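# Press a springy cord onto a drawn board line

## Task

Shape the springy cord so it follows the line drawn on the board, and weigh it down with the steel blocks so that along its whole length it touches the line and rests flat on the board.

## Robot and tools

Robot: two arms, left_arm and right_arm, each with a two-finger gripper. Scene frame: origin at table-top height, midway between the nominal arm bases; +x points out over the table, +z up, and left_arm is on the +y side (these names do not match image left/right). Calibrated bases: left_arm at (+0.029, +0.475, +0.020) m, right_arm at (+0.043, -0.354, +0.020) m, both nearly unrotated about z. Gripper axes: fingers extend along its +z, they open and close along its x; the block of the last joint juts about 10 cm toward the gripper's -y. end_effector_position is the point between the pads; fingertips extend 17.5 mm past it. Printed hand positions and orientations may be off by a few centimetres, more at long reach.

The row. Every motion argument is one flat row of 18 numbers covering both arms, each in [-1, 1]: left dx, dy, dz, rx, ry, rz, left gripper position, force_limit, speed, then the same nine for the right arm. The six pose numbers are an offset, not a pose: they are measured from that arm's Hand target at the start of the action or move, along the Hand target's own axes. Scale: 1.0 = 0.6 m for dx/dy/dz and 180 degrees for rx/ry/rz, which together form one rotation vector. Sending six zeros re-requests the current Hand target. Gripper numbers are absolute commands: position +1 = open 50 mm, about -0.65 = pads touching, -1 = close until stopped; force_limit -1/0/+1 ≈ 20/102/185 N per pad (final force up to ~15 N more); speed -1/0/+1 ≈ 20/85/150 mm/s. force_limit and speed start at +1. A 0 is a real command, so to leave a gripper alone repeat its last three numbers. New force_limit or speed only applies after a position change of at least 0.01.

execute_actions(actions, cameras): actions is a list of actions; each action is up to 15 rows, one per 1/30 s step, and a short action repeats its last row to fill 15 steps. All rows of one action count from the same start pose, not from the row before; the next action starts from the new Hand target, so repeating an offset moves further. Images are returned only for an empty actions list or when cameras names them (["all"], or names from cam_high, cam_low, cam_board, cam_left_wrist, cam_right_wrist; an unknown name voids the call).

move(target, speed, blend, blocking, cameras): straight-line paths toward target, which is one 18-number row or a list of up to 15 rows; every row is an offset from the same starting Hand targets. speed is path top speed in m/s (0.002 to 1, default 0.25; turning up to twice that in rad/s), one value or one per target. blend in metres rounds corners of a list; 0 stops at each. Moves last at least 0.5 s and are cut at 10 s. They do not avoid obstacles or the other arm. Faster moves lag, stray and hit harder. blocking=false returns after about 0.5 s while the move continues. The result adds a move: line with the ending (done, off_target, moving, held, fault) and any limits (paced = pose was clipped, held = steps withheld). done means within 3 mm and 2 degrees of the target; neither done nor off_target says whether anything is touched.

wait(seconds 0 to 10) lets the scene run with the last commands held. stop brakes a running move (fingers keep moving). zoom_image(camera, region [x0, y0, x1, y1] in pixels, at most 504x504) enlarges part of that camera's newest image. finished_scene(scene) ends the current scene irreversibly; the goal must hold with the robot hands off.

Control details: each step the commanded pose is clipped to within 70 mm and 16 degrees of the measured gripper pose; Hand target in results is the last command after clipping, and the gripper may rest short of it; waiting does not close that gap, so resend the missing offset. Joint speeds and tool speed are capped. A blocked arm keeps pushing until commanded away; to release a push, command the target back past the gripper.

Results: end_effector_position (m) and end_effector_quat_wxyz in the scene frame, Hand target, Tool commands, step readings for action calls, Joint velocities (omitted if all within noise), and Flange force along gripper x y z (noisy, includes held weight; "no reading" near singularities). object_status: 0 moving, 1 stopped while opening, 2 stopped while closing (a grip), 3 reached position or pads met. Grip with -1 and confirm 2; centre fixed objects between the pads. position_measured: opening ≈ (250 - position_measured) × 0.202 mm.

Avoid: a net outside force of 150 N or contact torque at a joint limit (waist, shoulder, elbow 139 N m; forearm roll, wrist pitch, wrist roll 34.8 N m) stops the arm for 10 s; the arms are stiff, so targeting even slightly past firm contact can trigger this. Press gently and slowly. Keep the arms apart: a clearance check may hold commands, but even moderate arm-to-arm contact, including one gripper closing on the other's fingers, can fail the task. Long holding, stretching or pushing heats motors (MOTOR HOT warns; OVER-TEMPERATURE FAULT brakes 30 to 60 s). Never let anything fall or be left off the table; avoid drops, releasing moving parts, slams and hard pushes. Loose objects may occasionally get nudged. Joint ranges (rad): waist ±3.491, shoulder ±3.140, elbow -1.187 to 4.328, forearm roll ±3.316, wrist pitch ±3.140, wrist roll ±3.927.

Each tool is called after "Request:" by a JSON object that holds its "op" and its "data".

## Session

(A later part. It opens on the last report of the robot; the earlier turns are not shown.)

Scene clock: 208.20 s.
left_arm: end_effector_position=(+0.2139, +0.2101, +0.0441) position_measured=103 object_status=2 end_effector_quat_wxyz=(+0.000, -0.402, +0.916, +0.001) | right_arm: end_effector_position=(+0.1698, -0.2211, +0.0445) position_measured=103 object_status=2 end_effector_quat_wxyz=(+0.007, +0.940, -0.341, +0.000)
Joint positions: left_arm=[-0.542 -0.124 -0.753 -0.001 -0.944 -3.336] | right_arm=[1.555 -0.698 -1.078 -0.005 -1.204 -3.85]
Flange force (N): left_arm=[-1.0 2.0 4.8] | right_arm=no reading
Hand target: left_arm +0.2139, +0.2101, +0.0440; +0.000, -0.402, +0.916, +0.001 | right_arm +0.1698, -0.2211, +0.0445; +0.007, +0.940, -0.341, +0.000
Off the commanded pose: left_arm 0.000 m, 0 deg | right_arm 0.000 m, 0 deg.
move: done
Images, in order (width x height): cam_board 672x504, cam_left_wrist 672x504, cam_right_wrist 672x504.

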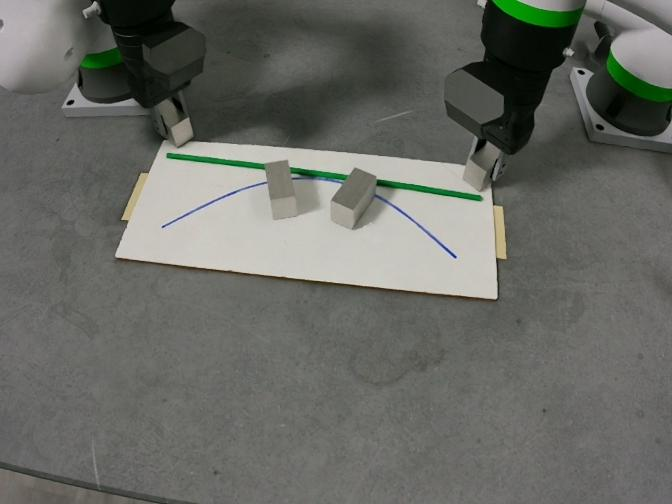

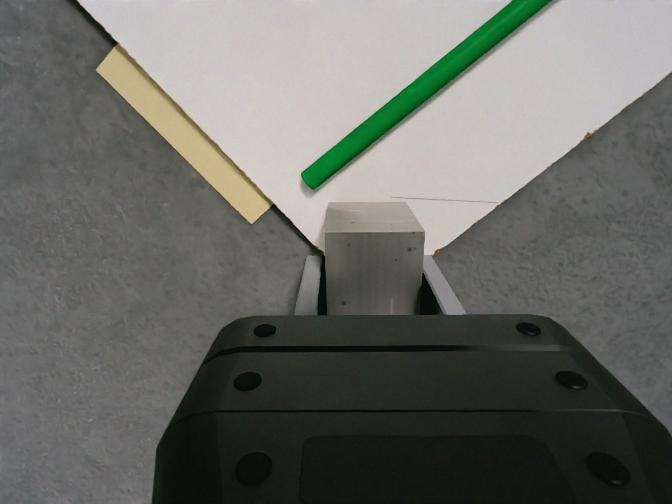

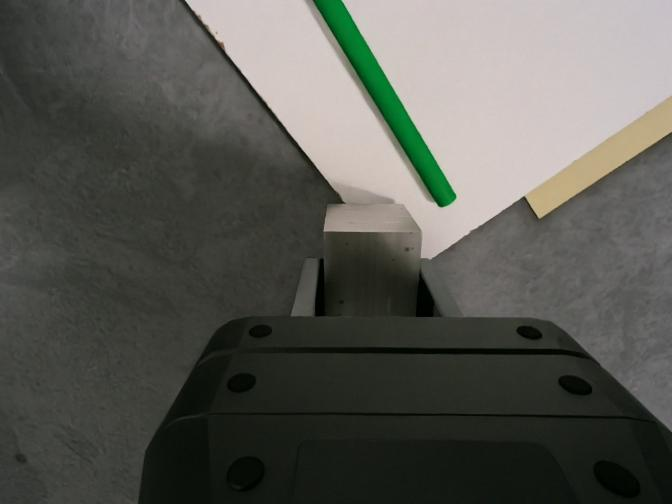

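Request:
{"op": "move", "data": {"target": [-0.0728,-0.133,0,0,0,0,-1,-0.8,0,0.1373,-0.1395,0,0,0,0.0556,-1,-0.8,0], "speed": 0.06, "cameras": ["cam_board","cam_left_wrist","cam_right_wrist"]}}

Request:
{"op": "zoom_image", "data": {"camera": "cam_board", "region": [110, 130, 520, 310]}}

Scene clock: 215.67 s.
left_arm: end_effector_position=(+0.3022, +0.1882, +0.0439) position_measured=103 object_status=2 end_effector_quat_wxyz=(+0.000, -0.402, +0.916, +0.001) | right_arm: end_effector_position=(+0.2866, -0.2097, +0.0439) position_measured=103 object_status=2 end_effector_quat_wxyz=(+0.007, +0.907, -0.422, +0.001)
Joint positions: left_arm=[-0.47 0.072 -0.564 -0.002 -0.937 -3.408] | right_arm=[0.987 -0.242 -0.848 0.004 -0.978 -3.461]
Flange force (N): left_arm=[-0.8 1.5 5.4] | right_arm=[-4.7 7.4 4.6]
Hand target: left_arm +0.3022, +0.1882, +0.0439; +0.000, -0.402, +0.916, +0.001 | right_arm +0.2867, -0.2097, +0.0439; +0.007, +0.907, -0.422, +0.001
Off the commanded pose: left_arm 0.000 m, 0 deg | right_arm 0.000 m, 0 deg.
move: done
Images, in order (width x height): cam_board 672x504, cam_left_wrist 672x504, cam_right_wrist 672x504.

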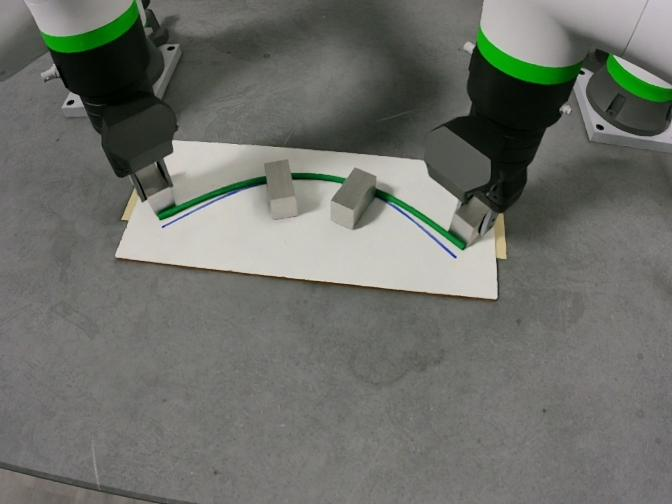

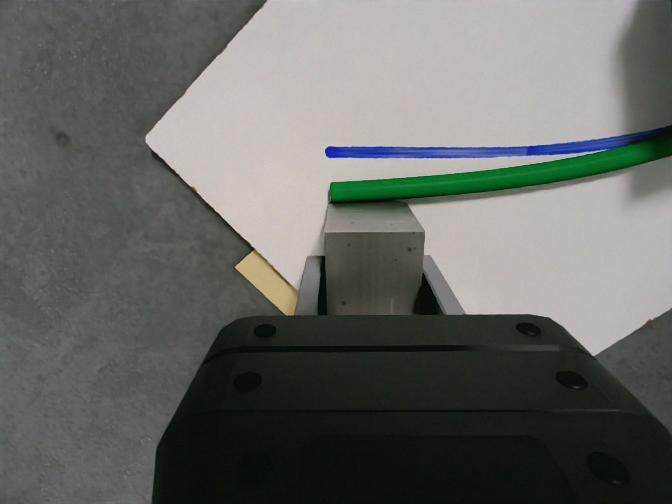

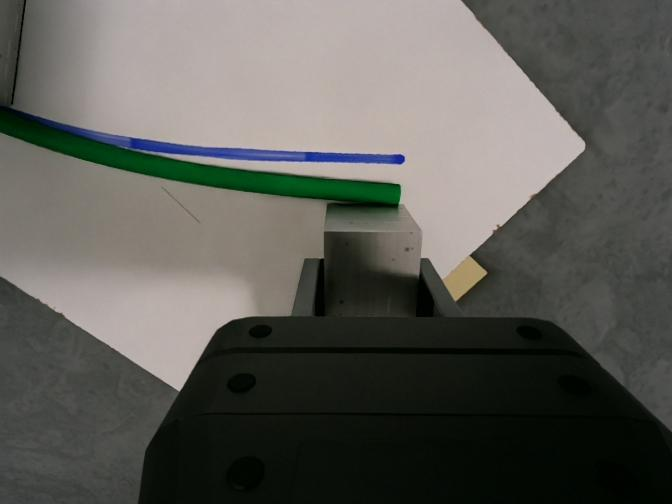

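Scaled by 1.229.

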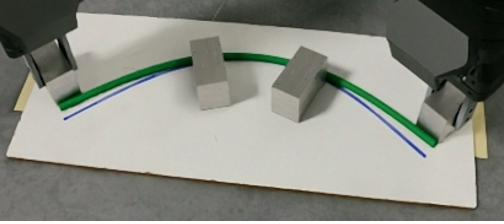

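Request:
{"op": "move", "data": {"target": [[0,-0.0235,0,0,0,0,-1,-0.8,0,0,-0.0213,0,0,0,0,-1,-0.8,0],[0,-0.0235,0.0022,0,0,0,-1,-0.8,0,0,-0.0213,0.0022,0,0,0,-1,-0.8,0]], "speed": 0.04, "cameras": ["cam_board","cam_left_wrist","cam_right_wrist"]}}

Request:
{"op": "zoom_image", "data": {"camera": "cam_board", "region": [145, 150, 313, 260]}}

Request:
{"op": "zoom_image", "data": {"camera": "cam_board", "region": [313, 150, 481, 270]}}

Scene clock: 223.23 s.
left_arm: end_effector_position=(+0.3126, +0.1786, +0.0425) position_measured=103 object_status=2 end_effector_quat_wxyz=(+0.000, -0.402, +0.916, +0.001) | right_arm: end_effector_position=(+0.2965, -0.2015, +0.0425) position_measured=103 object_status=2 end_effector_quat_wxyz=(+0.007, +0.907, -0.422, +0.001)
Joint positions: left_arm=[-0.479 0.108 -0.528 -0.002 -0.937 -3.398] | right_arm=[0.972 -0.197 -0.819 0.005 -0.962 -3.446]
Flange force (N): left_arm=[-0.4 1.4 5.7] | right_arm=[-3.0 8.2 3.2]
Hand target: left_arm +0.3126, +0.1786, +0.0425; +0.000, -0.402, +0.916, +0.001 | right_arm +0.2964, -0.2015, +0.0424; +0.007, +0.907, -0.422, +0.001
Off the commanded pose: left_arm 0.000 m, 0 deg | right_arm 0.000 m, 0 deg.
move: done
Images, in order (width x height): cam_board 672x504, cam_left_wrist 672x504, cam_right_wrist 672x504.

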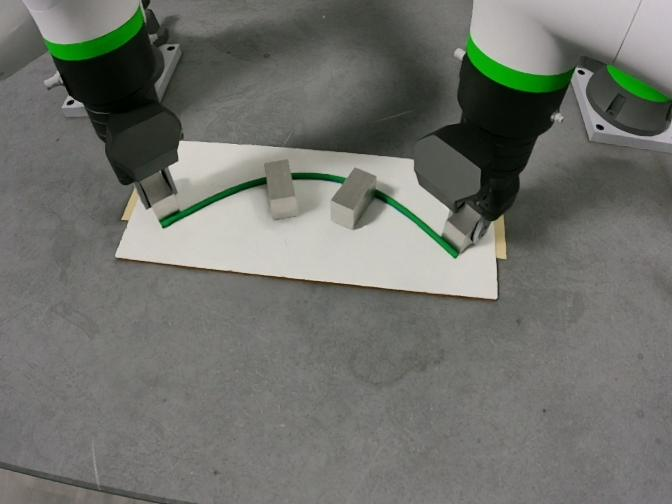

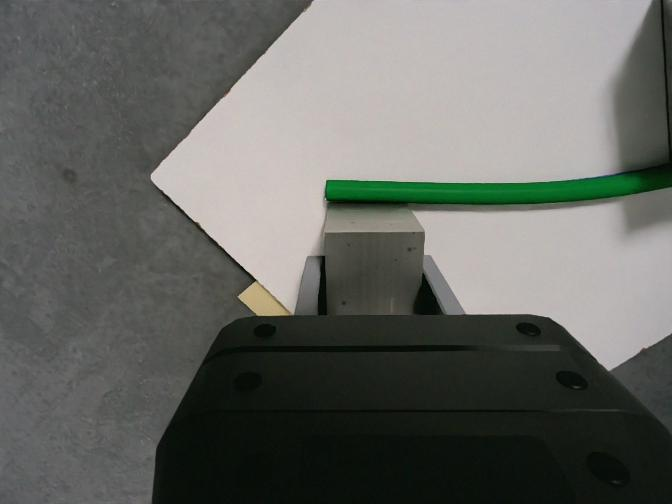

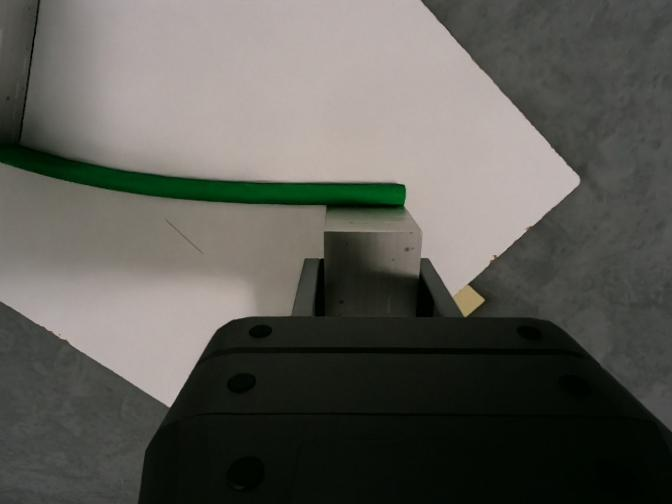

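Scaled by 3.000.

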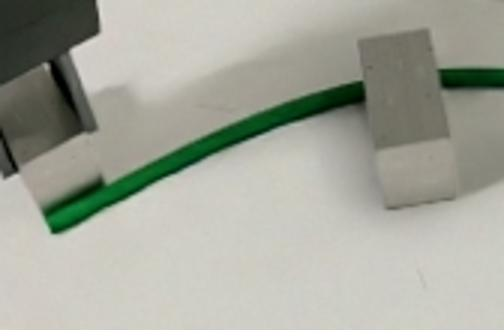

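Scaled by 3.000.

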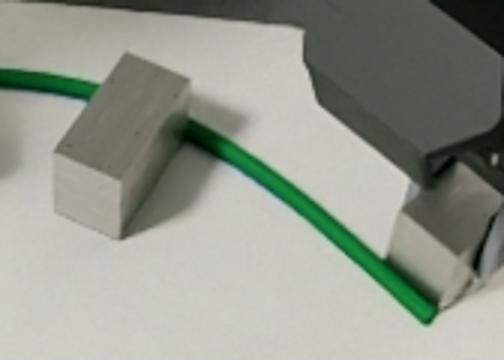

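Request:
{"op": "move", "data": {"target": [[0,-0.0013,-0.001,0,0,0,-1,-0.8,0,0,-0.0008,-0.001,0,0,0,-1,-0.8,0],[0,-0.0013,0.0005,0,0,0,-1,-0.8,0,0,-0.0008,0.0005,0,0,0,-1,-0.8,0],[0,-0.0013,0.0005,0,0,0,1,-0.8,-0.5,0,-0.0008,0.0005,0,0,0,1,-0.8,-0.5],[0,-0.0013,-0.12,0,0,0,1,-0.8,-0.5,0,-0.0008,-0.12,0,0,0,1,-0.8,-0.5],[0,0.15,-0.2,0,0,0,1,-0.8,-0.5,0,0.06,-0.2,0,0,0,1,-0.8,-0.5]], "speed": [0.03,0.03,0.1,0.2,0.2], "blend": [0,0,0,0.02,0], "cameras": ["cam_board","cam_left_wrist","cam_right_wrist"]}}

Request:
{"op": "zoom_image", "data": {"camera": "cam_board", "region": [145, 150, 313, 260]}}

Request:
{"op": "zoom_image", "data": {"camera": "cam_board", "region": [313, 150, 481, 270]}}

Scene clock: 231.83 s.
left_arm: end_effector_position=(+0.2465, +0.2393, +0.1627) position_measured=3 object_status=3 end_effector_quat_wxyz=(+0.000, -0.402, +0.916, +0.001) | right_arm: end_effector_position=(+0.2694, -0.2230, +0.1628) position_measured=3 object_status=3 end_effector_quat_wxyz=(+0.007, +0.907, -0.422, +0.001)
Joint positions: left_arm=[-0.403 -0.293 -0.576 -0.002 -1.29 -3.475] | right_arm=[1.02 -0.48 -0.695 0.003 -1.37 -3.492]
Flange force (N): left_arm=[-3.1 -1.5 1.4] | right_arm=[-2.2 7.6 2.4]
Hand target: left_arm +0.2465, +0.2393, +0.1627; +0.000, -0.402, +0.916, +0.001 | right_arm +0.2694, -0.2230, +0.1628; +0.007, +0.907, -0.422, +0.001
Off the commanded pose: left_arm 0.000 m, 0 deg | right_arm 0.000 m, 0 deg.
move: done
Images, in order (width x height): cam_board 672x504, cam_left_wrist 672x504, cam_right_wrist 672x504.

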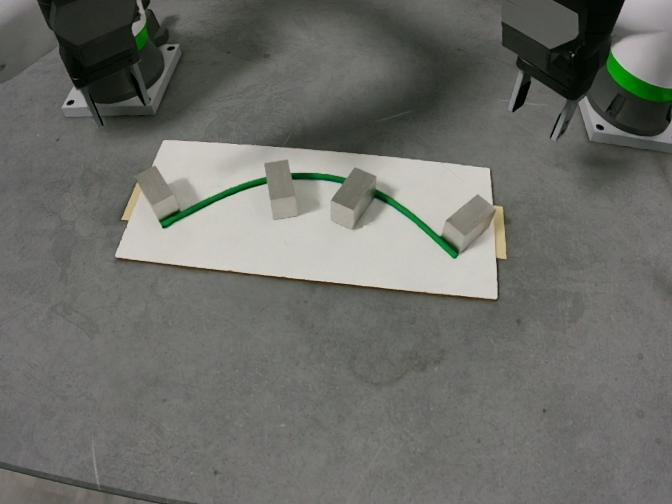

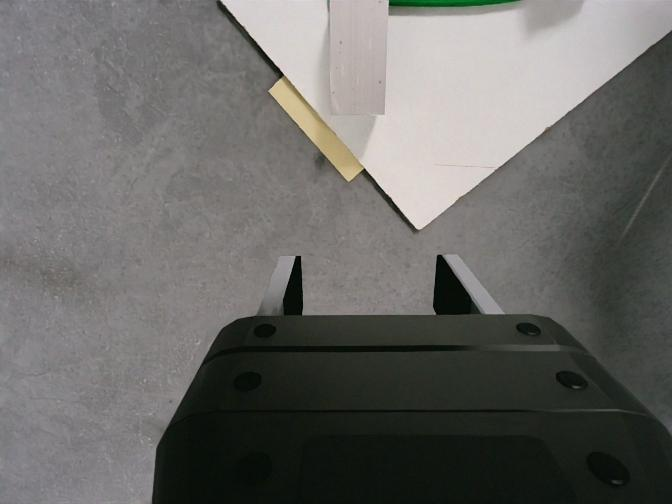

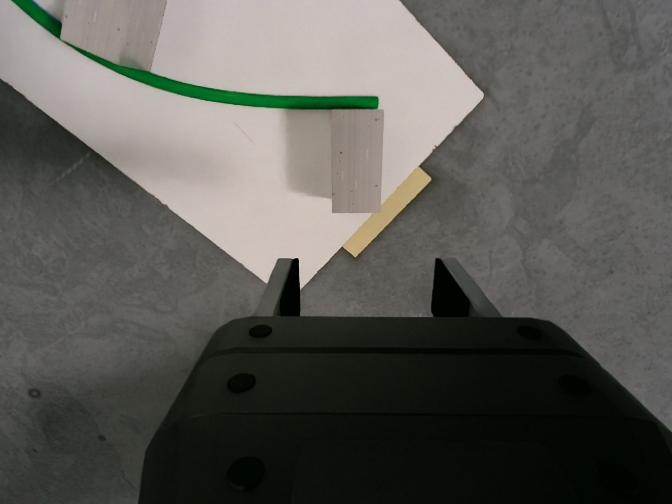

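Scaled by 3.000.

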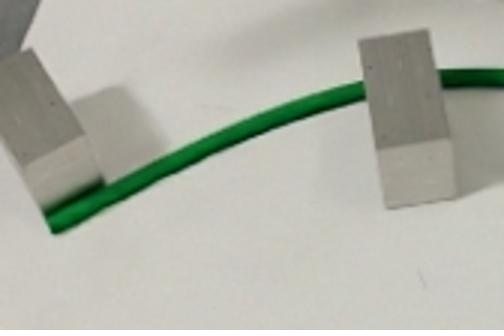

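Scaled by 3.000.

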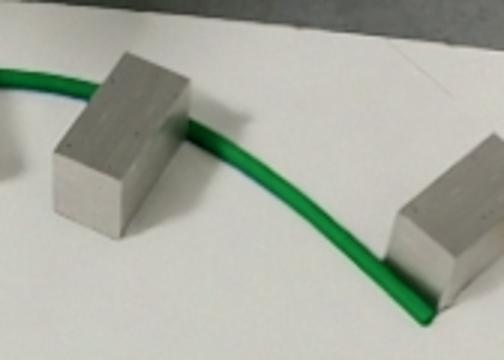

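Held and covering the line.

Request:
{"op": "finished_scene", "data": {"scene": 2}}

The scene is finished: the task was done.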